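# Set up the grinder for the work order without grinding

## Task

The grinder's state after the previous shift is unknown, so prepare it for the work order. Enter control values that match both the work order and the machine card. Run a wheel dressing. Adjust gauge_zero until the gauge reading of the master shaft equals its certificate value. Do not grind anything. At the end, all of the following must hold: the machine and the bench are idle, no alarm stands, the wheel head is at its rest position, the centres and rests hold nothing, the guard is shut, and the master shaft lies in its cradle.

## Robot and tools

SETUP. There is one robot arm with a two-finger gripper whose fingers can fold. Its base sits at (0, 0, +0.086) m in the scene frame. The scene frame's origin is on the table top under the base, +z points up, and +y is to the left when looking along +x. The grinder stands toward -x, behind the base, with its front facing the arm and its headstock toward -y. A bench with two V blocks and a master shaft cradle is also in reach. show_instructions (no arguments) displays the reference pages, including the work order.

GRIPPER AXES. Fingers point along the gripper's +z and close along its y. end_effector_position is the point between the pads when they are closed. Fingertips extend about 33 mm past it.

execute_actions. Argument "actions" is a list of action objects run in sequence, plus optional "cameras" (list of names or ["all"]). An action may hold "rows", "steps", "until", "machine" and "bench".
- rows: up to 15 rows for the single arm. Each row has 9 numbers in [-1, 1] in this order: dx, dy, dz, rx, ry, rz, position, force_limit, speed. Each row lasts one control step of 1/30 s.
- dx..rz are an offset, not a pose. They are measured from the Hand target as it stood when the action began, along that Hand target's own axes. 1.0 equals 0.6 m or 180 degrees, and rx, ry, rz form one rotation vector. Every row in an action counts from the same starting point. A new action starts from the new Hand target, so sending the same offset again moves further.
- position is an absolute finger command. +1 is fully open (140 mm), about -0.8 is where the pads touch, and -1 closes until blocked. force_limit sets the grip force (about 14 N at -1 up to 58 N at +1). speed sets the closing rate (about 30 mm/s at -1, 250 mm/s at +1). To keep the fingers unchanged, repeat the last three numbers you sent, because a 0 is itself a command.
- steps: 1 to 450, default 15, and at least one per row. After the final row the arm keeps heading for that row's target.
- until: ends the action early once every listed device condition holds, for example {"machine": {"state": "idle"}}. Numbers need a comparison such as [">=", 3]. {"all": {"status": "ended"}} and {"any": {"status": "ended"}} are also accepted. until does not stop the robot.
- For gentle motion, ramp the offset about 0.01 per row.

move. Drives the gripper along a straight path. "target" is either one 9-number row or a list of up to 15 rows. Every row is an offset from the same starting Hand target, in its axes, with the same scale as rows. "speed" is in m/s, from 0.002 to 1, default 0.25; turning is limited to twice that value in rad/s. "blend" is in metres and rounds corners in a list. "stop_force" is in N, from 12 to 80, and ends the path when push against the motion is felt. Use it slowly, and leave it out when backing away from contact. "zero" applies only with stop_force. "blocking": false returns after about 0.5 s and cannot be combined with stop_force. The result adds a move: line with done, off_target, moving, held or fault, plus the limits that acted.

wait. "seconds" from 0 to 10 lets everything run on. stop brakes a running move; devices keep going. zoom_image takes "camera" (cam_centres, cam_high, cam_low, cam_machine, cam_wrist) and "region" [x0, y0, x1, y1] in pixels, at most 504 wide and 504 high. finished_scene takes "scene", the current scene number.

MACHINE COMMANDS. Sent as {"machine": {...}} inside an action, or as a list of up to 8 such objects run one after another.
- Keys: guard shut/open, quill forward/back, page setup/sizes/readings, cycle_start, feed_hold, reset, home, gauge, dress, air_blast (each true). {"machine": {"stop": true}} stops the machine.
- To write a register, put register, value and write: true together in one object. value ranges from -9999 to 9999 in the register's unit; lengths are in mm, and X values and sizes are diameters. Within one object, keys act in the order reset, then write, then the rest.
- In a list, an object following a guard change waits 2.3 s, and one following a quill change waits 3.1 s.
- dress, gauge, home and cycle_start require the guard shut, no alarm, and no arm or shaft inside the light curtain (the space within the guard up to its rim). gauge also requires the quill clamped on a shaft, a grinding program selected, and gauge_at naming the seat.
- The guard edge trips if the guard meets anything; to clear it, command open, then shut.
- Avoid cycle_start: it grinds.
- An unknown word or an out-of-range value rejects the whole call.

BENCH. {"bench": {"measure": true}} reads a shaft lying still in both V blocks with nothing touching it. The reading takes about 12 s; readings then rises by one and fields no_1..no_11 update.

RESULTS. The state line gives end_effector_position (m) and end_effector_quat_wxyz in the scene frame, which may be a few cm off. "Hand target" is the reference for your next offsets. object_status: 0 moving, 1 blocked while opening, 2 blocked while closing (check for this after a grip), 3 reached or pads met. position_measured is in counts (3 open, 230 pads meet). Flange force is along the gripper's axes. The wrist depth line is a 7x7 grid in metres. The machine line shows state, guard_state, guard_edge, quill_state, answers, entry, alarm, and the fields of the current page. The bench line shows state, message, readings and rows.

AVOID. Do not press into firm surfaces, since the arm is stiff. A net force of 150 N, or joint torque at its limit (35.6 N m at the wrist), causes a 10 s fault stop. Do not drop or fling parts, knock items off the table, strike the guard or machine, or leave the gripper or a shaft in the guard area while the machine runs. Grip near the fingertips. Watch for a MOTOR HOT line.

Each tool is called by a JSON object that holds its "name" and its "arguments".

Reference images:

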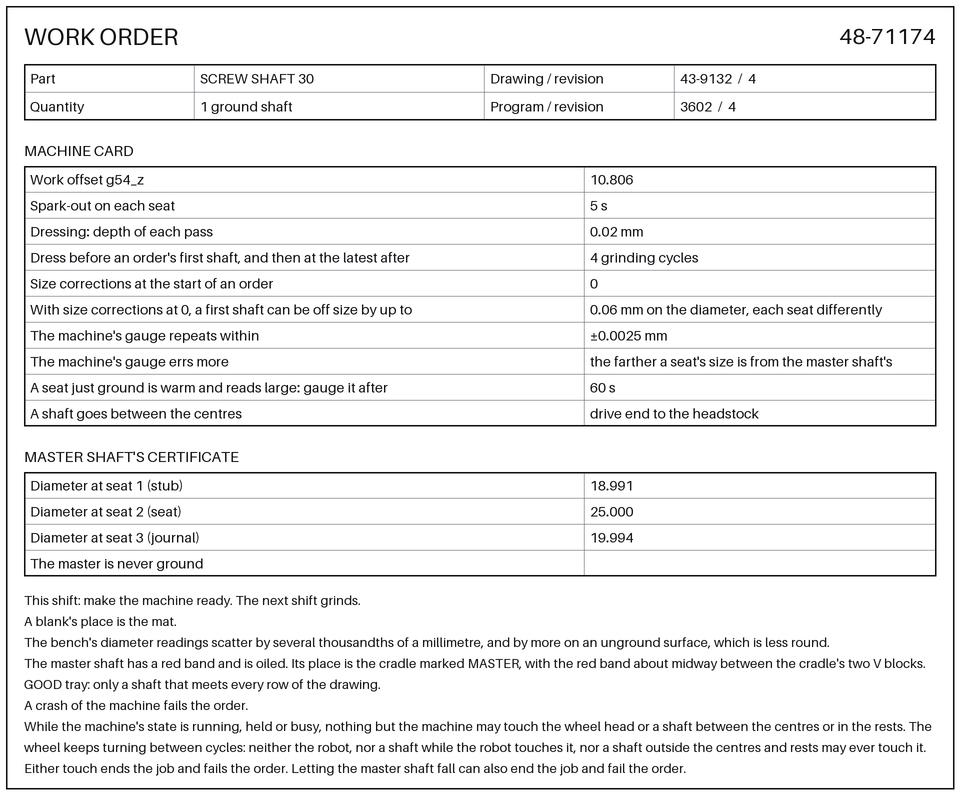

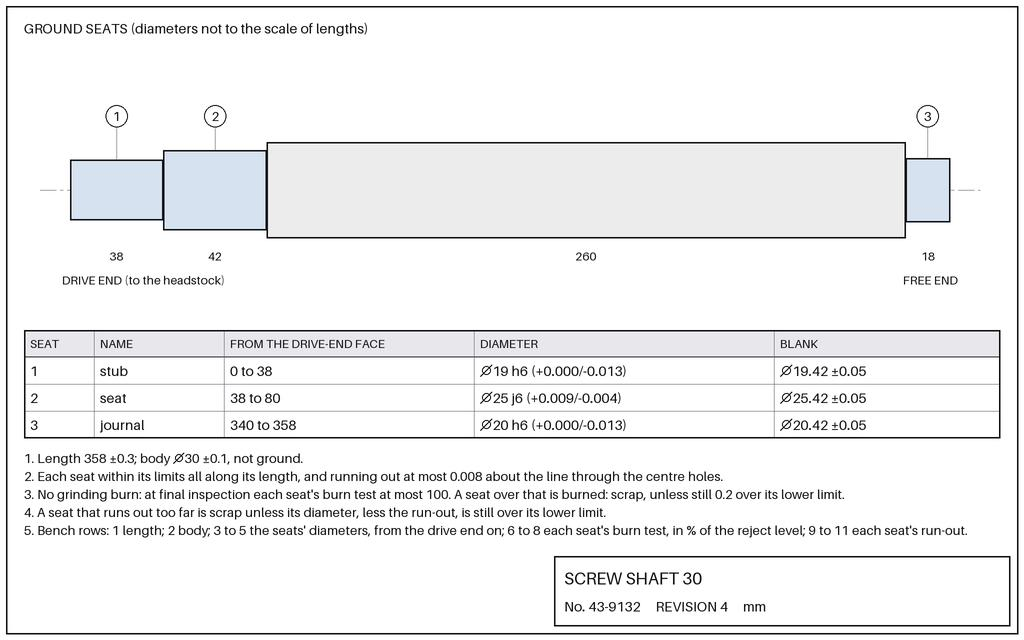

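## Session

{"name": "execute_actions", "arguments": {"actions": []}}

{"name": "execute_actions", "arguments": {"actions": [{"machine":{"page":"sizes"},"steps":2}]}}

{"name": "zoom_image", "arguments": {"camera": "cam_wrist", "region": [300, 0, 720, 400]}}

{"name": "zoom_image", "arguments": {"camera": "cam_centres", "region": [260, 140, 680, 420]}}

{"name": "zoom_image", "arguments": {"camera": "cam_high", "region": [200, 180, 550, 420]}}

Scene clock: 0.00 s.
end_effector_position=(+0.4930, -0.0816, +0.3588) position_measured=3 object_status=3 end_effector_quat_wxyz=(+0.001, +0.990, -0.139, +0.000)
Joint positions: [0.109 0.133 0.22 0 -1.657 1.195]
Joint velocities: within noise
Flange force (N): no reading
Wrist depth (mm): [425 424 434 434 432 434 427 / 447 442 455 451 456 447 458 / 474 478 478 483 480 476 486 / 502 129 507 515 512 132 522 / - 109 527 557 554 123 92 / - 574 580 576 583 600 97 / - 624 610 529 536 642 -]
Hand target: +0.4930, -0.0816, +0.3588; +0.001, +0.990, -0.139, +0.000
Tool commands: gripper/position=+1.0 gripper/force_limit=+1.0 gripper/speed=+1.0
machine.setup: program=+3602 g54_z=+10.806 wheel_d=+292.267 sparkout_s=+5.0 dress_depth=+0.020 gauge_at=+1 gauge_zero=+0.091 program_revision=+4 since_dress=+9 stored1_number=+3212 stored1_revision=+3 stored2_number=+7386 stored2_revision=+2 stored3_number=+9000 stored3_revision=+1 stored4_number=+3602 stored4_revision=+4
machine: state=idle guard_state=shut guard_edge=clear quill_state=clamped guard_answer=taken quill_answer=taken page=setup entry=no_entry entries=0 alarm=no_alarm idle_s=3600 queue=idle queue_left=0
bench: message=nothing_yet readings=0 no_1=0.000 no_2=0.000 no_3=0.000 no_4=0.000 no_5=0.000 no_6=0 no_7=0 no_8=0 no_9=0.000 no_10=0.000 no_11=0.000

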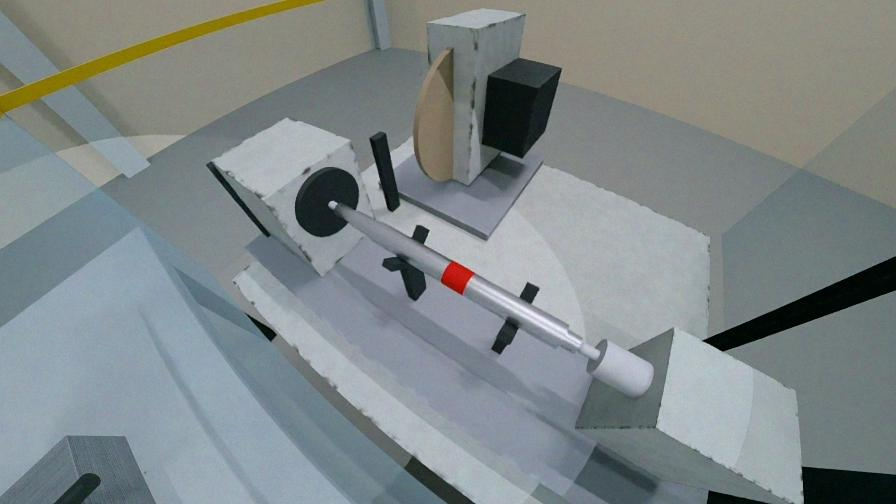

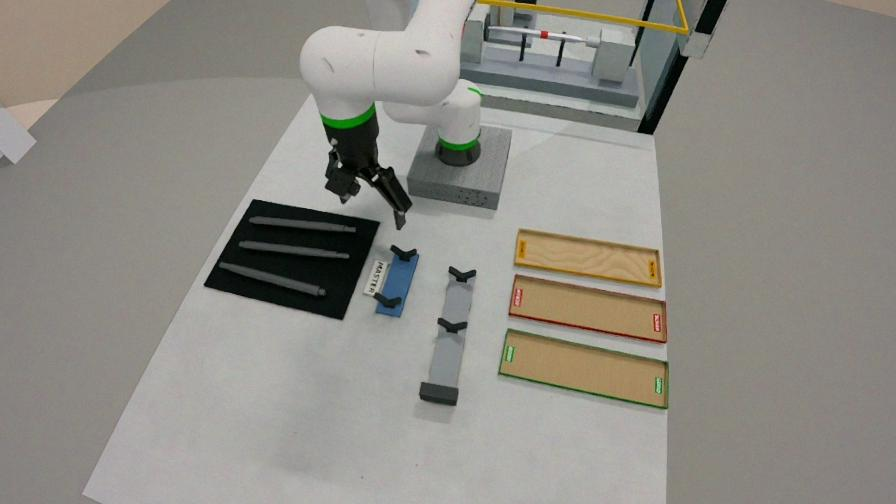

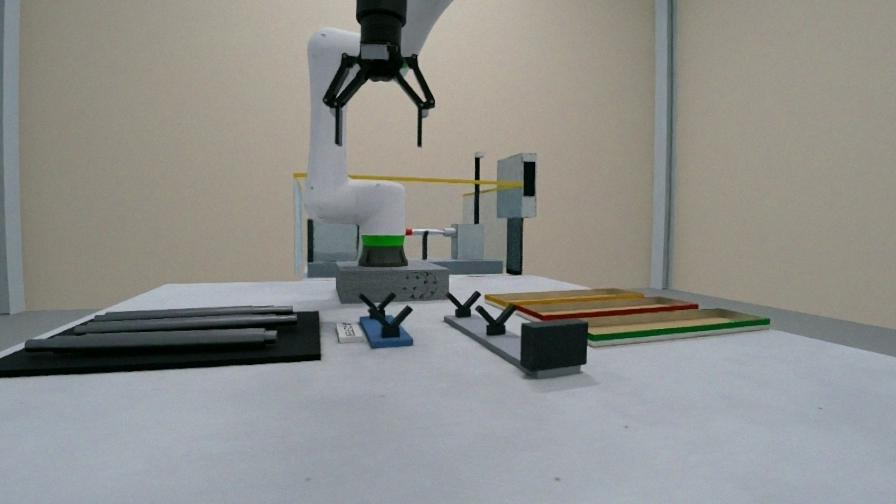

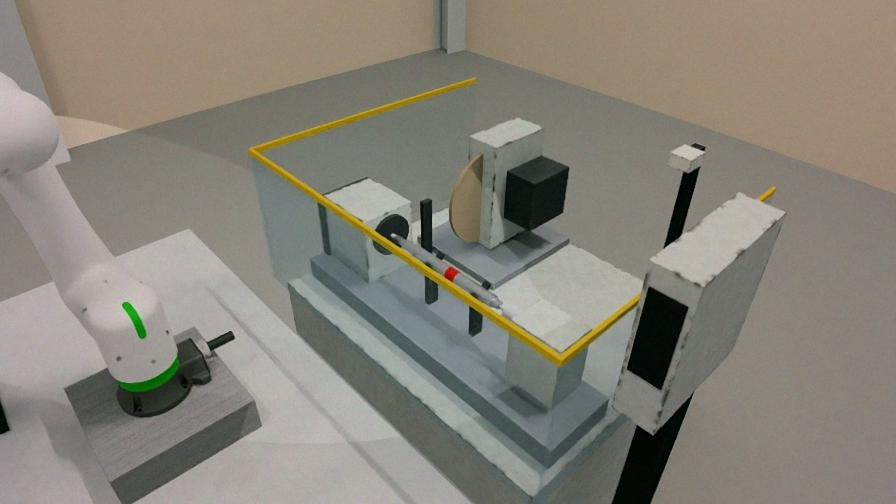

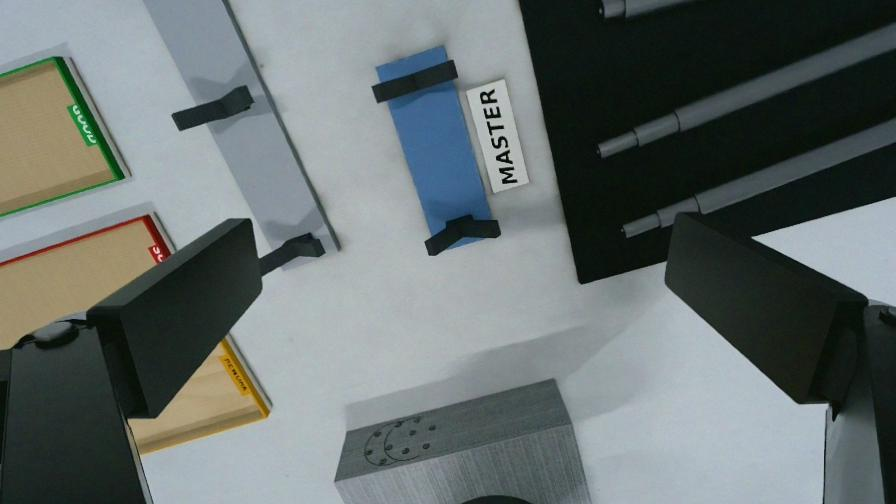

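Scene clock: 0.27 s.
end_effector_position=(+0.4930, -0.0816, +0.3588) position_measured=3 object_status=3 end_effector_quat_wxyz=(+0.001, +0.990, -0.139, +0.000)
Joint positions: [0.109 0.133 0.22 0 -1.657 1.195]
Flange force (N): [-0.3 -1.6 -3.4]
Wrist depth (mm): [425 424 433 435 433 435 425 / 448 444 458 452 455 444 460 / 474 477 479 481 481 475 474 / 499 129 506 513 511 132 521 / - 109 543 549 554 123 92 / - 574 583 577 581 606 - / - 616 612 529 540 644 -]
Hand target: +0.4930, -0.0816, +0.3588; +0.001, +0.990, -0.139, +0.000
Tool commands: gripper/position=+1.0 gripper/force_limit=+1.0 gripper/speed=+1.0
machine.sizes: size_1=+0.000 size_2=+0.000 size_3=+0.000 aim_1=+18.994 aim_2=+25.003 aim_3=+19.994
machine: state=idle guard_state=shut guard_edge=clear quill_state=clamped guard_answer=taken quill_answer=taken page=sizes entry=no_entry entries=0 alarm=no_alarm idle_s=3600 queue=done queue_left=0
bench: message=nothing_yet readings=0 no_1=0.000 no_2=0.000 no_3=0.000 no_4=0.000 no_5=0.000 no_6=0 no_7=0 no_8=0 no_9=0.000 no_10=0.000 no_11=0.000

Scaled by 1.200 from the camera's 896x504 image, which has a finer 1280x720 frame.
This view is cut from an older image: the scene may have changed since it was taken.

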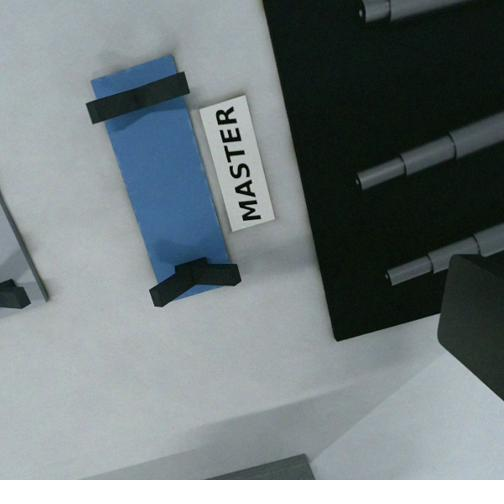

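Scaled by 1.200 from the camera's 896x504 image, which has a finer 1280x720 frame.
This view is cut from an older image: the scene may have changed since it was taken.

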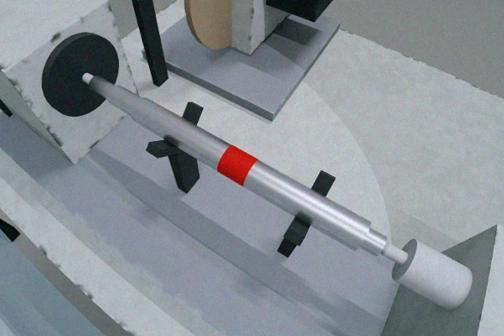

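Scaled by 1.440 from the camera's 896x504 image, which has a finer 1280x720 frame.
This view is cut from an older image: the scene may have changed since it was taken.

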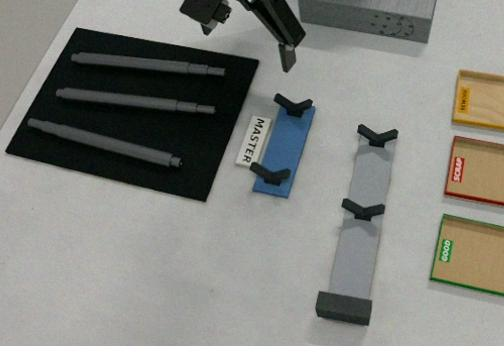

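{"name": "execute_actions", "arguments": {"actions": [{"machine":[{"register":"gauge_at","value":1,"write":true,"page":"readings"},{"gauge":true},{"register":"gauge_at","value":2,"write":true},{"gauge":true},{"register":"gauge_at","value":3,"write":true},{"gauge":true}],"steps":450,"until":{"machine":{"queue":["!=","running"]}}}]}}

Scene clock: 13.70 s.
end_effector_position=(+0.4930, -0.0816, +0.3588) position_measured=3 object_status=3 end_effector_quat_wxyz=(+0.001, +0.990, -0.139, +0.000)
Joint positions: [0.109 0.133 0.22 0 -1.657 1.195]
Flange force (N): [-0.5 -1.3 -3.5]
Wrist depth (mm): [425 419 432 434 431 433 427 / 446 443 454 451 453 446 458 / 471 475 477 476 483 479 486 / 500 129 506 513 510 132 520 / - 109 549 556 552 123 92 / - 580 581 577 581 598 - / - 618 606 526 530 645 -]
Hand target: +0.4930, -0.0816, +0.3588; +0.001, +0.990, -0.139, +0.000
Tool commands: gripper/position=+1.0 gripper/force_limit=+1.0 gripper/speed=+1.0
machine.readings: gauge_d=+20.004 gauge_d_1=+19.002 gauge_d_2=+25.009 gauge_d_3=+20.004 pos_x=+0.000 pos_z=+0.000 load_peak=+0.0 cycles=+0
machine: state=idle guard_state=shut guard_edge=clear quill_state=clamped guard_answer=taken quill_answer=taken page=readings entry=taken entries=6 alarm=no_alarm idle_s=3614 queue=done queue_left=0
bench: message=nothing_yet readings=0 no_1=0.000 no_2=0.000 no_3=0.000 no_4=0.000 no_5=0.000 no_6=0 no_7=0 no_8=0 no_9=0.000 no_10=0.000 no_11=0.000

{"name": "execute_actions", "arguments": {"actions": [{"machine":[{"register":"gauge_zero","value":0.101,"write":true},{"gauge":true},{"register":"gauge_at","value":2,"write":true},{"gauge":true},{"register":"gauge_at","value":1,"write":true},{"gauge":true}],"steps":3}]}}

{"name": "move", "arguments": {"target": [-0.4525,-0.532,-0.235,0,0,0,0,1,1], "speed": 0.2}}

{"name": "move", "arguments": {"target": [[-0.660,-0.0816,-0.083,0,0,-0.3336,0,1,1],[-0.917,0.2466,-0.033,0,0,-0.5055,0,1,1]], "speed": 0.2, "blend": [0.1,0]}}

{"name": "execute_actions", "arguments": {"actions": [{"steps":300,"until":{"machine":{"queue":["!=","running"]}}}]}}

Scene clock: 14.63 s.
end_effector_position=(+0.4930, -0.0816, +0.3588) position_measured=3 object_status=3 end_effector_quat_wxyz=(+0.001, +0.990, -0.139, +0.000)
Joint positions: [0.109 0.133 0.22 0 -1.657 1.195]
Flange force (N): [-0.1 -1.7 -3.5]
Wrist depth (mm): [424 425 432 434 430 433 427 / 448 446 454 452 453 444 458 / 472 476 477 480 483 475 486 / 500 129 506 515 510 133 523 / - 109 546 549 554 123 92 / - 572 556 574 580 601 - / - 621 538 527 540 645 -]
Hand target: +0.4930, -0.0816, +0.3588; +0.001, +0.990, -0.139, +0.000
Tool commands: gripper/position=+1.0 gripper/force_limit=+1.0 gripper/speed=+1.0
machine.readings: gauge_d=+20.004 gauge_d_1=+19.002 gauge_d_2=+25.009 gauge_d_3=+20.004 pos_x=+0.000 pos_z=+0.000 load_peak=+0.0 cycles=+0
machine: state=busy guard_state=shut guard_edge=clear quill_state=clamped guard_answer=taken quill_answer=taken page=readings entry=taken entries=8 alarm=no_alarm idle_s=3614 queue=running queue_left=4
bench: message=nothing_yet readings=0 no_1=0.000 no_2=0.000 no_3=0.000 no_4=0.000 no_5=0.000 no_6=0 no_7=0 no_8=0 no_9=0.000 no_10=0.000 no_11=0.000

Scene clock: 17.23 s.
end_effector_position=(+0.3195, +0.3003, +0.4987) position_measured=129 object_status=3 end_effector_quat_wxyz=(+0.001, +0.990, -0.139, +0.001)
Joint positions: [1.064 0.062 0.482 0 -1.991 0.239]
Flange force (N): [-0.7 -1.0 -4.3]
Wrist depth (mm): [1157 549 550 557 559 566 572 / 1226 577 576 590 600 598 603 / 1363 613 616 621 618 600 564 / 1386 637 135 659 137 565 394 / - 88 108 701 137 85 362 / - 76 741 752 757 68 - / - - 794 791 - - -]
Hand target: +0.3195, +0.3003, +0.4986; +0.001, +0.990, -0.139, +0.000
Off the commanded pose: 0.000 m, 0 deg.
machine.readings: gauge_d=+20.004 gauge_d_1=+19.002 gauge_d_2=+25.009 gauge_d_3=+20.004 pos_x=+0.000 pos_z=+0.000 load_peak=+0.0 cycles=+0
machine: state=busy guard_state=shut guard_edge=clear quill_state=clamped guard_answer=taken quill_answer=taken page=readings entry=taken entries=8 alarm=no_alarm idle_s=3617 queue=running queue_left=4
bench: message=nothing_yet readings=0 no_1=0.000 no_2=0.000 no_3=0.000 no_4=0.000 no_5=0.000 no_6=0 no_7=0 no_8=0 no_9=0.000 no_10=0.000 no_11=0.000
move: done

Scene clock: 21.60 s.
end_effector_position=(-0.2501, +0.3092, +0.5182) position_measured=129 object_status=3 end_effector_quat_wxyz=(+0.001, +0.793, +0.609, -0.001)
Joint positions: [2.597 -0.022 0.448 0 -2.04 0.294]
Flange force (N): [-1.7 -2.0 -3.9]
Wrist depth (mm): [474 532 576 576 580 583 585 / 400 559 629 607 609 604 619 / 462 579 658 642 635 577 384 / 498 604 133 687 137 587 368 / - 88 87 721 138 85 349 / - 76 746 796 771 68 - / - - 784 1593 - - -]
Hand target: -0.2502, +0.3092, +0.5181; +0.001, +0.793, +0.609, -0.001
Off the commanded pose: 0.000 m, 0 deg.
machine.readings: gauge_d=+19.994 gauge_d_1=+19.002 gauge_d_2=+25.009 gauge_d_3=+19.994 pos_x=+0.000 pos_z=+0.000 load_peak=+0.0 cycles=+0
machine: state=busy guard_state=shut guard_edge=clear quill_state=clamped guard_answer=taken quill_answer=taken page=readings entry=taken entries=10 alarm=no_alarm idle_s=3621 queue=running queue_left=2
bench: message=nothing_yet readings=0 no_1=0.000 no_2=0.000 no_3=0.000 no_4=0.000 no_5=0.000 no_6=0 no_7=0 no_8=0 no_9=0.000 no_10=0.000 no_11=0.000
move: done

Scene clock: 27.27 s.
end_effector_position=(-0.2502, +0.3092, +0.5181) position_measured=129 object_status=3 end_effector_quat_wxyz=(+0.001, +0.793, +0.609, -0.001)
Joint positions: [2.597 -0.022 0.448 0 -2.04 0.294]
Flange force (N): [-1.4 -1.3 -4.1]
Wrist depth (mm): [477 534 574 574 577 587 583 / 400 559 - 607 609 615 621 / 440 581 - 644 639 583 384 / 489 606 133 683 137 588 367 / 705 88 87 719 138 85 349 / - 76 737 789 771 68 - / - - 774 1715 - - -]
Hand target: -0.2502, +0.3092, +0.5181; +0.001, +0.793, +0.609, -0.001
Tool commands: gripper/position=+0.0 gripper/force_limit=+1.0 gripper/speed=+1.0
Off the commanded pose: 0.000 m, 0 deg.
machine.readings: gauge_d=+18.991 gauge_d_1=+18.991 gauge_d_2=+25.000 gauge_d_3=+19.994 pos_x=+0.000 pos_z=+0.000 load_peak=+0.0 cycles=+0
machine: state=idle guard_state=shut guard_edge=clear quill_state=clamped guard_answer=taken quill_answer=taken page=readings entry=taken entries=12 alarm=no_alarm idle_s=3627 queue=done queue_left=0
bench: message=nothing_yet readings=0 no_1=0.000 no_2=0.000 no_3=0.000 no_4=0.000 no_5=0.000 no_6=0 no_7=0 no_8=0 no_9=0.000 no_10=0.000 no_11=0.000

{"name": "execute_actions", "arguments": {"actions": [{"machine":[{"guard":"open","page":"setup"},{"quill":"back"}],"steps":240,"until":{"machine":{"queue":["!=","running"]}}}]}}

{"name": "move", "arguments": {"target": [[-0.368,-0.592,0.18,0,0,-0.083,0,1,1],[-0.368,-0.592,0.4,0,0,-0.083,0,1,1]], "speed": [0.25,0.15], "blend": [0.04,0], "cameras": ["cam_wrist","cam_centres"]}}

Scene clock: 33.23 s.
end_effector_position=(-0.2502, +0.3092, +0.5181) position_measured=129 object_status=3 end_effector_quat_wxyz=(+0.001, +0.793, +0.609, -0.001)
Joint positions: [2.597 -0.022 0.448 0 -2.04 0.294]
Flange force (N): [-1.8 -1.1 -4.0]
Wrist depth (mm): [468 532 560 587 579 583 583 / 463 557 601 604 615 616 619 / 587 584 651 639 634 581 386 / 493 615 132 676 137 585 368 / 705 88 87 724 121 85 350 / - 76 - 786 779 68 - / - - - 1692 - - -]
Hand target: -0.2502, +0.3092, +0.5181; +0.001, +0.793, +0.609, -0.001
Tool commands: gripper/position=+0.0 gripper/force_limit=+1.0 gripper/speed=+1.0
Off the commanded pose: 0.000 m, 0 deg.
machine.setup: program=+3602 g54_z=+10.806 wheel_d=+292.267 sparkout_s=+5.0 dress_depth=+0.020 gauge_at=+1 gauge_zero=+0.101 program_revision=+4 since_dress=+9 stored1_number=+3212 stored1_revision=+3 stored2_number=+7386 stored2_revision=+2 stored3_number=+9000 stored3_revision=+1 stored4_number=+3602 stored4_revision=+4
machine: state=idle guard_state=open guard_edge=clear quill_state=back guard_answer=taken quill_answer=taken page=setup entry=taken entries=12 alarm=no_alarm idle_s=3633 queue=done queue_left=0
bench: message=nothing_yet readings=0 no_1=0.000 no_2=0.000 no_3=0.000 no_4=0.000 no_5=0.000 no_6=0 no_7=0 no_8=0 no_9=0.000 no_10=0.000 no_11=0.000

Scene clock: 36.23 s.
end_effector_position=(-0.6502, +0.1868, +0.2783) position_measured=129 object_status=3 end_effector_quat_wxyz=(+0.001, +0.707, +0.707, -0.001)
Joint positions: [3.067 0.609 0.674 0 -1.636 0.085]
Flange force (N): [-1.5 1.2 -2.6]
Wrist depth (mm): [367 366 368 203 321 465 373 / 385 384 400 331 341 412 391 / 397 398 404 349 360 440 414 / 405 407 132 243 137 444 440 / 397 88 93 258 138 85 461 / - 76 491 386 403 68 - / - - - 302 312 - -]
Hand target: -0.6502, +0.1868, +0.2782; +0.001, +0.707, +0.707, -0.001
Off the commanded pose: 0.000 m, 0 deg.
machine.setup: program=+3602 g54_z=+10.806 wheel_d=+292.267 sparkout_s=+5.0 dress_depth=+0.020 gauge_at=+1 gauge_zero=+0.101 program_revision=+4 since_dress=+9 stored1_number=+3212 stored1_revision=+3 stored2_number=+7386 stored2_revision=+2 stored3_number=+9000 stored3_revision=+1 stored4_number=+3602 stored4_revision=+4
machine: state=idle guard_state=open guard_edge=clear quill_state=back guard_answer=taken quill_answer=taken page=setup entry=taken entries=12 alarm=no_alarm idle_s=3636 queue=done queue_left=0
bench: message=nothing_yet readings=0 no_1=0.000 no_2=0.000 no_3=0.000 no_4=0.000 no_5=0.000 no_6=0 no_7=0 no_8=0 no_9=0.000 no_10=0.000 no_11=0.000
move: done
Images, in order (width x height): cam_centres 896x504, cam_wrist 896x504.

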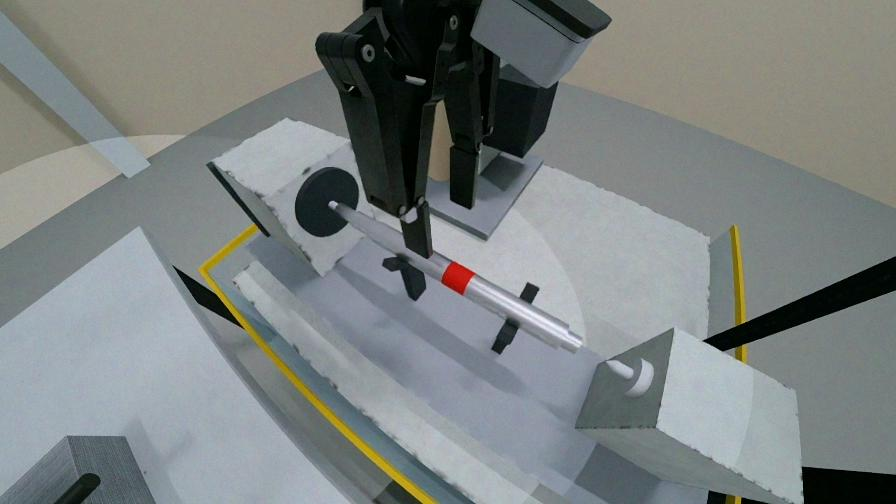

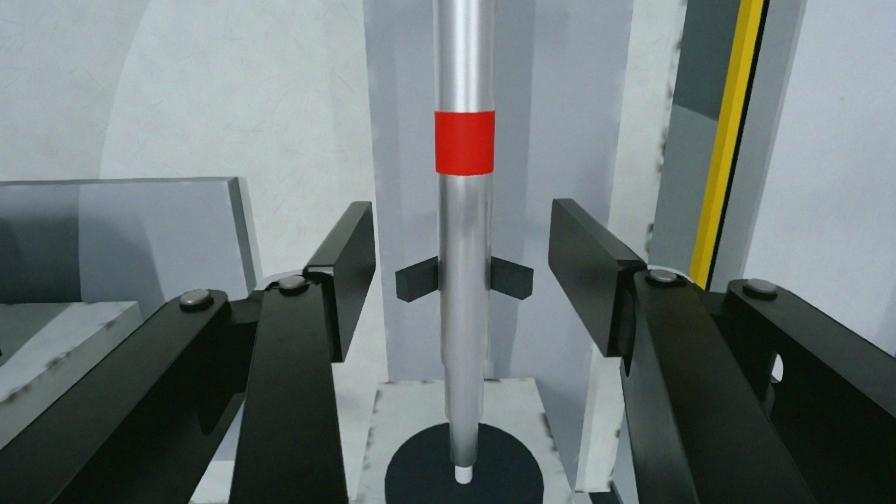

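{"name": "move", "arguments": {"target": [-0.0033,0.0072,0.083,0,0,0,0,1,1], "speed": 0.12, "cameras": ["cam_wrist"]}}

Scene clock: 37.20 s.
end_effector_position=(-0.6458, +0.1846, +0.2284) position_measured=129 object_status=3 end_effector_quat_wxyz=(+0.001, +0.707, +0.707, -0.001)
Joint positions: [3.069 0.594 0.536 0 -1.512 0.083]
Flange force (N): [-1.3 0.1 -3.3]
Wrist depth (mm): [324 325 282 156 278 321 329 / 340 338 342 166 293 351 348 / 351 351 360 176 310 376 369 / 355 366 135 188 137 385 389 / 371 88 87 199 200 85 405 / - 76 430 224 369 68 - / - - - 289 324 - -]
Hand target: -0.6458, +0.1847, +0.2284; +0.001, +0.707, +0.707, -0.001
Off the commanded pose: 0.000 m, 0 deg.
machine.setup: program=+3602 g54_z=+10.806 wheel_d=+292.267 sparkout_s=+5.0 dress_depth=+0.020 gauge_at=+1 gauge_zero=+0.101 program_revision=+4 since_dress=+9 stored1_number=+3212 stored1_revision=+3 stored2_number=+7386 stored2_revision=+2 stored3_number=+9000 stored3_revision=+1 stored4_number=+3602 stored4_revision=+4
machine: state=idle guard_state=open guard_edge=clear quill_state=back guard_answer=taken quill_answer=taken page=setup entry=taken entries=12 alarm=no_alarm idle_s=3637 queue=done queue_left=0
bench: message=nothing_yet readings=0 no_1=0.000 no_2=0.000 no_3=0.000 no_4=0.000 no_5=0.000 no_6=0 no_7=0 no_8=0 no_9=0.000 no_10=0.000 no_11=0.000
move: done
Images, in order (width x height): cam_wrist 896x504.

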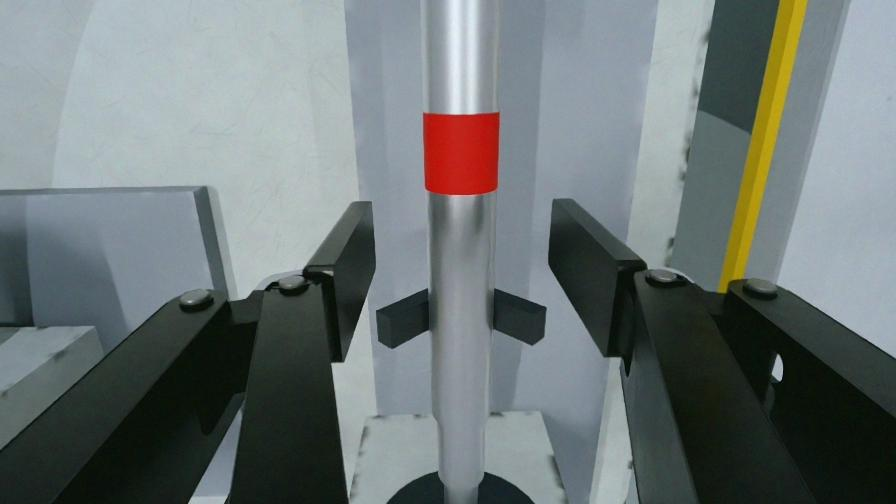

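{"name": "move", "arguments": {"target": [0,0,0.037,0,0,0,0,1,1], "speed": 0.06, "stop_force": 25}}

{"name": "execute_actions", "arguments": {"actions": [{"rows":[[0,0,0,0,0,0,-1,1,1]],"steps":50}]}}

{"name": "move", "arguments": {"target": [0.023,0,0,0,0,0,-1,1,1], "speed": 0.03, "stop_force": 35, "cameras": ["cam_centres","cam_wrist"]}}

Scene clock: 38.70 s.
end_effector_position=(-0.6458, +0.1846, +0.2061) position_measured=129 object_status=3 end_effector_quat_wxyz=(+0.001, +0.707, +0.707, -0.001)
Joint positions: [3.069 0.599 0.492 0 -1.463 0.083]
Flange force (N): [-1.7 0.5 -3.0]
Wrist depth (mm): [306 306 304 135 259 320 314 / 320 310 320 143 272 335 325 / 334 337 338 152 288 357 344 / 332 341 135 162 137 364 369 / 348 88 93 174 178 85 380 / - 76 - 189 347 68 - / - - - 301 323 - -]
Hand target: -0.6458, +0.1846, +0.2062; +0.001, +0.707, +0.707, -0.001
Off the commanded pose: 0.000 m, 0 deg.
machine.setup: program=+3602 g54_z=+10.806 wheel_d=+292.267 sparkout_s=+5.0 dress_depth=+0.020 gauge_at=+1 gauge_zero=+0.101 program_revision=+4 since_dress=+9 stored1_number=+3212 stored1_revision=+3 stored2_number=+7386 stored2_revision=+2 stored3_number=+9000 stored3_revision=+1 stored4_number=+3602 stored4_revision=+4
machine: state=idle guard_state=open guard_edge=clear quill_state=back guard_answer=taken quill_answer=taken page=setup entry=taken entries=12 alarm=no_alarm idle_s=3638 queue=done queue_left=0
bench: message=nothing_yet readings=0 no_1=0.000 no_2=0.000 no_3=0.000 no_4=0.000 no_5=0.000 no_6=0 no_7=0 no_8=0 no_9=0.000 no_10=0.000 no_11=0.000
move: done

Scene clock: 40.57 s.
end_effector_position=(-0.6458, +0.1846, +0.2062) position_measured=192 object_status=2 end_effector_quat_wxyz=(+0.001, +0.707, +0.707, -0.001)
Joint positions: [3.069 0.599 0.492 0 -1.463 0.083]
Flange force (N): [-2.4 26.2 -23.8]
Wrist depth (mm): [307 305 304 135 258 316 314 / 319 323 321 143 273 340 325 / 333 337 339 151 289 360 344 / 331 341 358 159 298 372 368 / 352 345 87 169 86 85 389 / - 67 72 181 - - - / - 67 - 197 - - -]
Hand target: -0.6458, +0.1846, +0.2062; +0.001, +0.707, +0.707, -0.001
Off the commanded pose: 0.000 m, 0 deg.
machine.setup: program=+3602 g54_z=+10.806 wheel_d=+292.267 sparkout_s=+5.0 dress_depth=+0.020 gauge_at=+1 gauge_zero=+0.101 program_revision=+4 since_dress=+9 stored1_number=+3212 stored1_revision=+3 stored2_number=+7386 stored2_revision=+2 stored3_number=+9000 stored3_revision=+1 stored4_number=+3602 stored4_revision=+4
machine: state=idle guard_state=open guard_edge=clear quill_state=back guard_answer=taken quill_answer=taken page=setup entry=taken entries=12 alarm=no_alarm idle_s=3640 queue=done queue_left=0
bench: message=nothing_yet readings=0 no_1=0.000 no_2=0.000 no_3=0.000 no_4=0.000 no_5=0.000 no_6=0 no_7=0 no_8=0 no_9=0.000 no_10=0.000 no_11=0.000

Scene clock: 41.63 s.
end_effector_position=(-0.6458, +0.1984, +0.2062) position_measured=192 object_status=2 end_effector_quat_wxyz=(+0.001, +0.707, +0.707, -0.001)
Joint positions: [3.049 0.61 0.509 0 -1.469 0.104]
Flange force (N): [-6.4 24.9 -26.3]
Wrist depth (mm): [302 307 260 135 258 321 313 / 319 320 322 143 273 335 325 / 336 341 335 151 288 350 345 / 332 341 363 158 299 361 368 / 353 347 87 169 86 85 391 / - 67 72 181 - - - / - 67 - 197 - - -]
Hand target: -0.6458, +0.1984, +0.2062; +0.001, +0.707, +0.707, -0.001
Off the commanded pose: 0.000 m, 0 deg.
machine.setup: program=+3602 g54_z=+10.806 wheel_d=+292.267 sparkout_s=+5.0 dress_depth=+0.020 gauge_at=+1 gauge_zero=+0.101 program_revision=+4 since_dress=+9 stored1_number=+3212 stored1_revision=+3 stored2_number=+7386 stored2_revision=+2 stored3_number=+9000 stored3_revision=+1 stored4_number=+3602 stored4_revision=+4
machine: state=idle guard_state=open guard_edge=clear quill_state=back guard_answer=taken quill_answer=taken page=setup entry=taken entries=12 alarm=no_alarm idle_s=3641 queue=done queue_left=0
bench: message=nothing_yet readings=0 no_1=0.000 no_2=0.000 no_3=0.000 no_4=0.000 no_5=0.000 no_6=0 no_7=0 no_8=0 no_9=0.000 no_10=0.000 no_11=0.000
move: done
Images, in order (width x height): cam_centres 896x504, cam_wrist 896x504.

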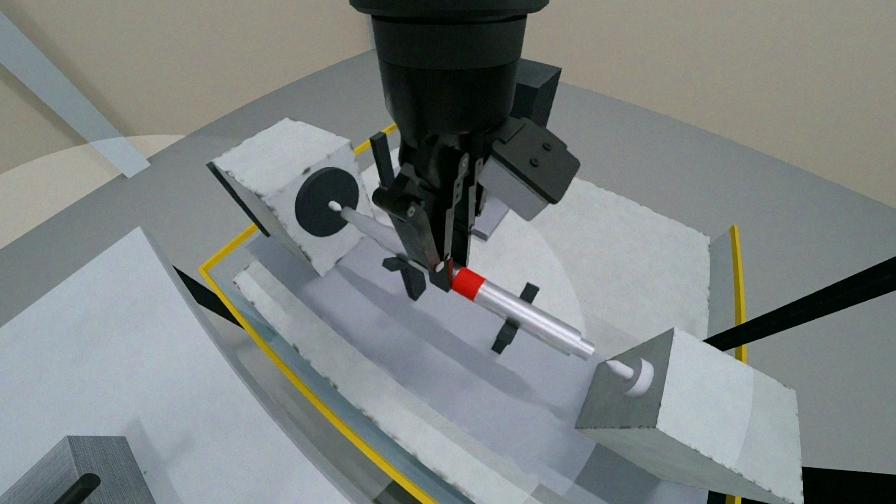

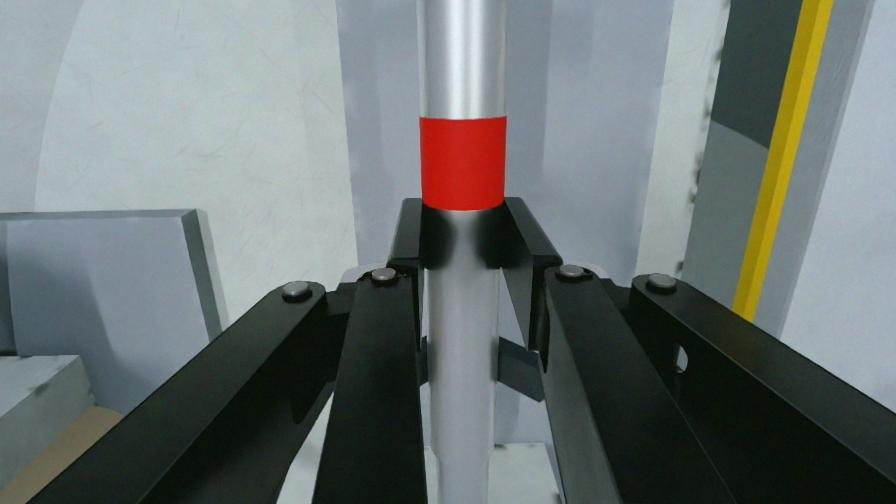

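Free of the centre. Lift and carry; dress in the meantime.

{"name": "move", "arguments": {"target": [[0,0,-0.357,0,0,0,-1,1,1],[0.168,0.6597,-0.5227,0,0,0.083,-1,1,1]], "speed": [0.1,0.22], "blend": [0.04,0]}}

{"name": "execute_actions", "arguments": {"actions": [{"machine":[{"guard":"shut","page":"setup"},{"air_blast":true},{"dress":true}],"steps":2}]}}

{"name": "move", "arguments": {"target": [[0.327,0.258,-0.05,0,0,0.167,-1,1,1],[0.2455,0.9165,0.035,0,0,0.389,-1,1,1]], "speed": 0.2, "blend": [0.1,0]}}

Scene clock: 46.33 s.
end_effector_position=(-0.2501, +0.3000, +0.5197) position_measured=192 object_status=2 end_effector_quat_wxyz=(+0.001, +0.793, +0.609, -0.001)
Joint positions: [2.619 -0.038 0.436 0 -2.045 0.273]
Flange force (N): [-1.4 0.0 13.2]
Wrist depth (mm): [465 536 585 135 580 579 581 / 468 557 603 143 616 613 618 / 566 587 - 151 634 573 372 / 679 615 621 159 585 580 363 / 705 82 87 169 86 85 372 / - 67 72 180 - - - / - 67 - 197 - - -]
Hand target: -0.2502, +0.3000, +0.5197; +0.001, +0.793, +0.609, -0.001
Off the commanded pose: 0.000 m, 0 deg.
machine.setup: program=+3602 g54_z=+10.806 wheel_d=+292.267 sparkout_s=+5.0 dress_depth=+0.020 gauge_at=+1 gauge_zero=+0.101 program_revision=+4 since_dress=+9 stored1_number=+3212 stored1_revision=+3 stored2_number=+7386 stored2_revision=+2 stored3_number=+9000 stored3_revision=+1 stored4_number=+3602 stored4_revision=+4
machine: state=idle guard_state=open guard_edge=clear quill_state=back guard_answer=taken quill_answer=taken page=setup entry=taken entries=12 alarm=no_alarm idle_s=3646 queue=done queue_left=0
bench: message=nothing_yet readings=0 no_1=0.000 no_2=0.000 no_3=0.000 no_4=0.000 no_5=0.000 no_6=0 no_7=0 no_8=0 no_9=0.000 no_10=0.000 no_11=0.000
move: done

Scene clock: 46.60 s.
end_effector_position=(-0.2501, +0.3000, +0.5197) position_measured=192 object_status=2 end_effector_quat_wxyz=(+0.001, +0.793, +0.609, -0.001)
Joint positions: [2.619 -0.038 0.436 0 -2.045 0.273]
Flange force (N): [-2.2 -0.2 13.9]
Wrist depth (mm): [458 539 588 135 579 581 584 / 466 560 - 143 613 619 619 / 590 583 640 151 634 576 369 / - 624 629 159 585 583 362 / 701 - 87 169 86 85 372 / - 67 72 180 - - - / - 67 - 197 - - -]
Hand target: -0.2502, +0.3000, +0.5197; +0.001, +0.793, +0.609, -0.001
Tool commands: gripper/position=-1.0 gripper/force_limit=+1.0 gripper/speed=+1.0
Off the commanded pose: 0.000 m, 0 deg.
machine.setup: program=+3602 g54_z=+10.806 wheel_d=+292.267 sparkout_s=+5.0 dress_depth=+0.020 gauge_at=+1 gauge_zero=+0.101 program_revision=+4 since_dress=+9 stored1_number=+3212 stored1_revision=+3 stored2_number=+7386 stored2_revision=+2 stored3_number=+9000 stored3_revision=+1 stored4_number=+3602 stored4_revision=+4
machine: state=idle guard_state=between guard_edge=clear quill_state=back guard_answer=taken quill_answer=taken page=setup entry=taken entries=12 alarm=no_alarm idle_s=3646 queue=running queue_left=2
bench: message=nothing_yet readings=0 no_1=0.000 no_2=0.000 no_3=0.000 no_4=0.000 no_5=0.000 no_6=0 no_7=0 no_8=0 no_9=0.000 no_10=0.000 no_11=0.000

Scene clock: 50.30 s.
end_effector_position=(+0.3192, +0.3005, +0.4991) position_measured=192 object_status=2 end_effector_quat_wxyz=(+0.001, +0.999, +0.044, +0.000)
Joint positions: [1.065 0.062 0.483 0 -1.992 0.604]
Flange force (N): [-0.6 -0.5 13.3]
Wrist depth (mm): [1179 546 555 135 561 559 560 / 1239 577 581 142 598 597 595 / 1312 610 610 151 627 634 626 / 1333 656 647 158 652 659 678 / 1451 672 87 168 86 85 403 / - 67 72 180 - - - / - 67 - 197 - - -]
Hand target: +0.3191, +0.3005, +0.4991; +0.001, +0.999, +0.044, +0.000
Off the commanded pose: 0.000 m, 0 deg.
machine.setup: program=+3602 g54_z=+10.806 wheel_d=+292.267 sparkout_s=+5.0 dress_depth=+0.020 gauge_at=+1 gauge_zero=+0.101 program_revision=+4 since_dress=+9 stored1_number=+3212 stored1_revision=+3 stored2_number=+7386 stored2_revision=+2 stored3_number=+9000 stored3_revision=+1 stored4_number=+3602 stored4_revision=+4
machine: state=busy guard_state=shut guard_edge=clear quill_state=back guard_answer=taken quill_answer=taken page=setup entry=taken entries=13 alarm=no_alarm idle_s=3650 queue=running queue_left=1
bench: message=nothing_yet readings=0 no_1=0.000 no_2=0.000 no_3=0.000 no_4=0.000 no_5=0.000 no_6=0 no_7=0 no_8=0 no_9=0.000 no_10=0.000 no_11=0.000
move: done

{"name": "zoom_image", "arguments": {"camera": "cam_wrist", "region": [340, 0, 560, 280]}}

Scaled by 1.800 from the camera's 896x504 image, which has a finer 1280x720 frame.
This view is cut from an older image: the scene may have changed since it was taken.

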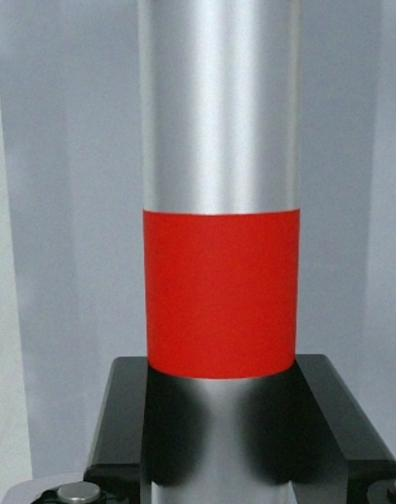

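{"name": "move", "arguments": {"target": [0.1885,0.4575,0.282,0,0,0.025,-1,1,1], "speed": 0.2, "cameras": ["cam_wrist","cam_low"]}}

{"name": "zoom_image", "arguments": {"camera": "cam_wrist", "region": [480, 0, 760, 260]}}

Scene clock: 54.53 s.
end_effector_position=(+0.4559, +0.0365, +0.3307) position_measured=192 object_status=2 end_effector_quat_wxyz=(+0.001, +1.000, +0.005, +0.000)
Joint positions: [0.377 0.021 0.035 0 -1.584 1.214]
Flange force (N): [-3.0 -1.3 15.4]
Wrist depth (mm): [403 405 403 135 409 412 399 / 420 424 424 143 429 435 430 / 446 447 453 151 449 454 458 / 472 473 474 159 480 480 475 / 502 493 87 168 86 85 532 / - 67 72 180 - - - / - 67 - 197 - - -]
Hand target: +0.4560, +0.0365, +0.3307; +0.001, +1.000, +0.005, +0.000
Off the commanded pose: 0.000 m, 0 deg.
machine.setup: program=+3602 g54_z=+10.806 wheel_d=+292.267 sparkout_s=+5.0 dress_depth=+0.020 gauge_at=+1 gauge_zero=+0.101 program_revision=+4 since_dress=+9 stored1_number=+3212 stored1_revision=+3 stored2_number=+7386 stored2_revision=+2 stored3_number=+9000 stored3_revision=+1 stored4_number=+3602 stored4_revision=+4
machine: state=running guard_state=shut guard_edge=clear quill_state=back guard_answer=taken quill_answer=taken page=setup entry=taken entries=14 alarm=no_alarm idle_s=3654 queue=running queue_left=0
bench: message=nothing_yet readings=0 no_1=0.000 no_2=0.000 no_3=0.000 no_4=0.000 no_5=0.000 no_6=0 no_7=0 no_8=0 no_9=0.000 no_10=0.000 no_11=0.000
move: done
Images, in order (width x height): cam_low 896x504, cam_wrist 896x504.

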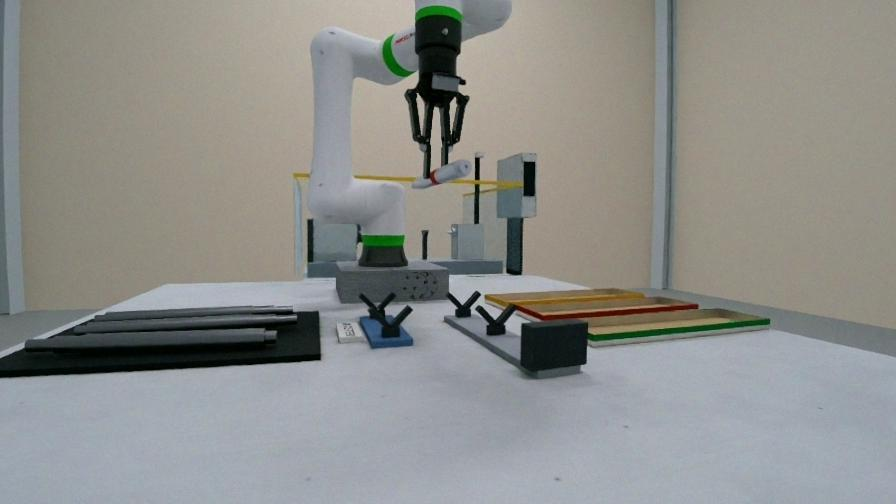

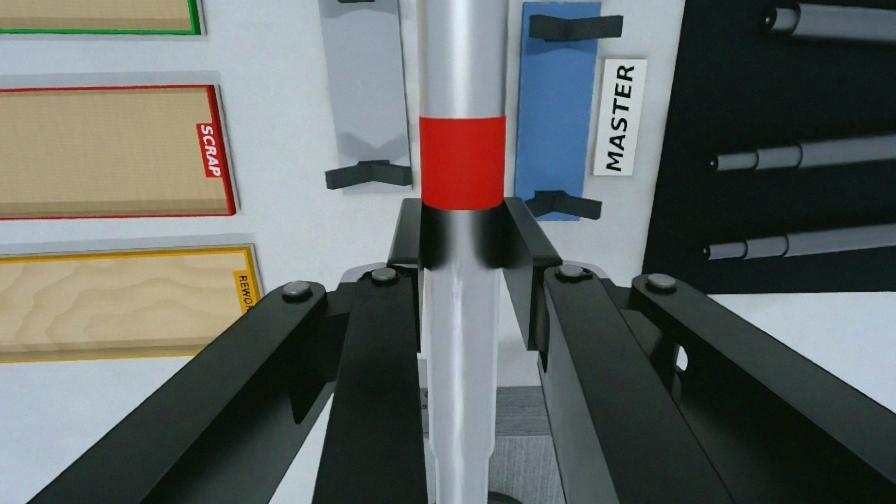

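Scaled by 1.800 from the camera's 896x504 image, which has a finer 1280x720 frame.

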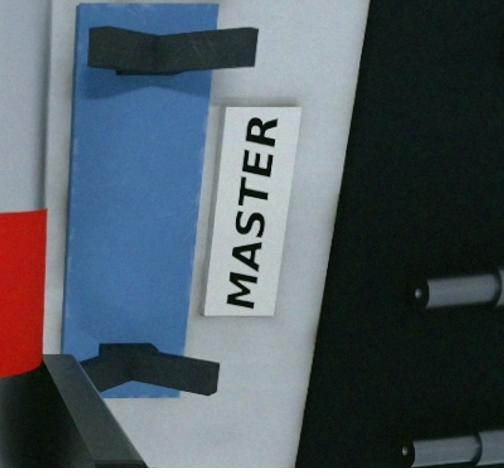

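{"name": "move", "arguments": {"target": [-0.0018,0.1758,0.15,0,0,-0.0045,-1,1,1], "speed": 0.15, "cameras": ["cam_wrist","cam_low"]}}

{"name": "zoom_image", "arguments": {"camera": "cam_wrist", "region": [340, 0, 620, 260]}}

{"name": "zoom_image", "arguments": {"camera": "cam_low", "region": [280, 150, 560, 380]}}

Scene clock: 57.70 s.
end_effector_position=(+0.4559, -0.0693, +0.2410) position_measured=192 object_status=2 end_effector_quat_wxyz=(+0.002, +1.000, +0.012, +0.000)
Joint positions: [0.145 0.051 -0.145 0 -1.375 1.46]
Flange force (N): [-0.2 -2.3 13.2]
Wrist depth (mm): [325 319 330 135 332 327 328 / 342 337 347 142 347 346 349 / 358 350 364 151 366 357 359 / 381 386 385 159 381 382 382 / 405 399 87 169 86 85 416 / - 67 72 180 - - - / - 67 - 197 - - -]
Hand target: +0.4559, -0.0693, +0.2410; +0.001, +1.000, +0.012, +0.000
Off the commanded pose: 0.000 m, 0 deg.
machine.setup: program=+3602 g54_z=+10.806 wheel_d=+292.267 sparkout_s=+5.0 dress_depth=+0.020 gauge_at=+1 gauge_zero=+0.101 program_revision=+4 since_dress=+9 stored1_number=+3212 stored1_revision=+3 stored2_number=+7386 stored2_revision=+2 stored3_number=+9000 stored3_revision=+1 stored4_number=+3602 stored4_revision=+4
machine: state=running guard_state=shut guard_edge=clear quill_state=back guard_answer=taken quill_answer=taken page=setup entry=taken entries=14 alarm=no_alarm idle_s=3657 queue=running queue_left=0
bench: message=nothing_yet readings=0 no_1=0.000 no_2=0.000 no_3=0.000 no_4=0.000 no_5=0.000 no_6=0 no_7=0 no_8=0 no_9=0.000 no_10=0.000 no_11=0.000
move: done
Images, in order (width x height): cam_low 896x504, cam_wrist 896x504.

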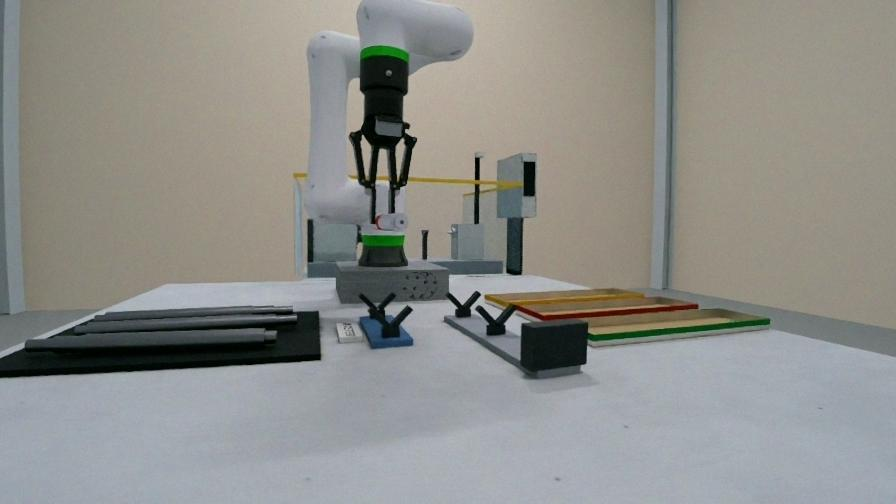

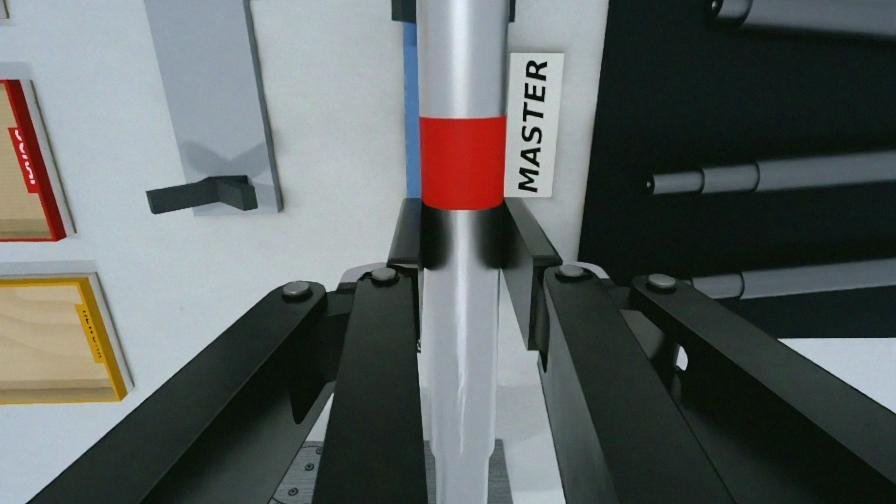

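Scaled by 1.800 from the camera's 896x504 image, which has a finer 1280x720 frame.

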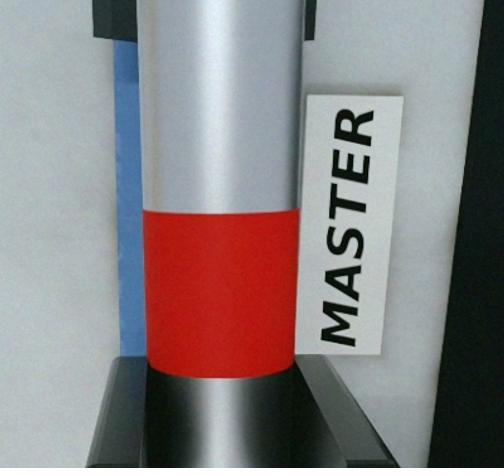

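Scaled by 1.800 from the camera's 896x504 image, which has a finer 1280x720 frame.

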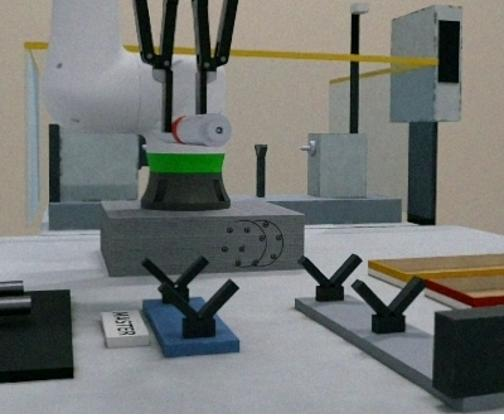

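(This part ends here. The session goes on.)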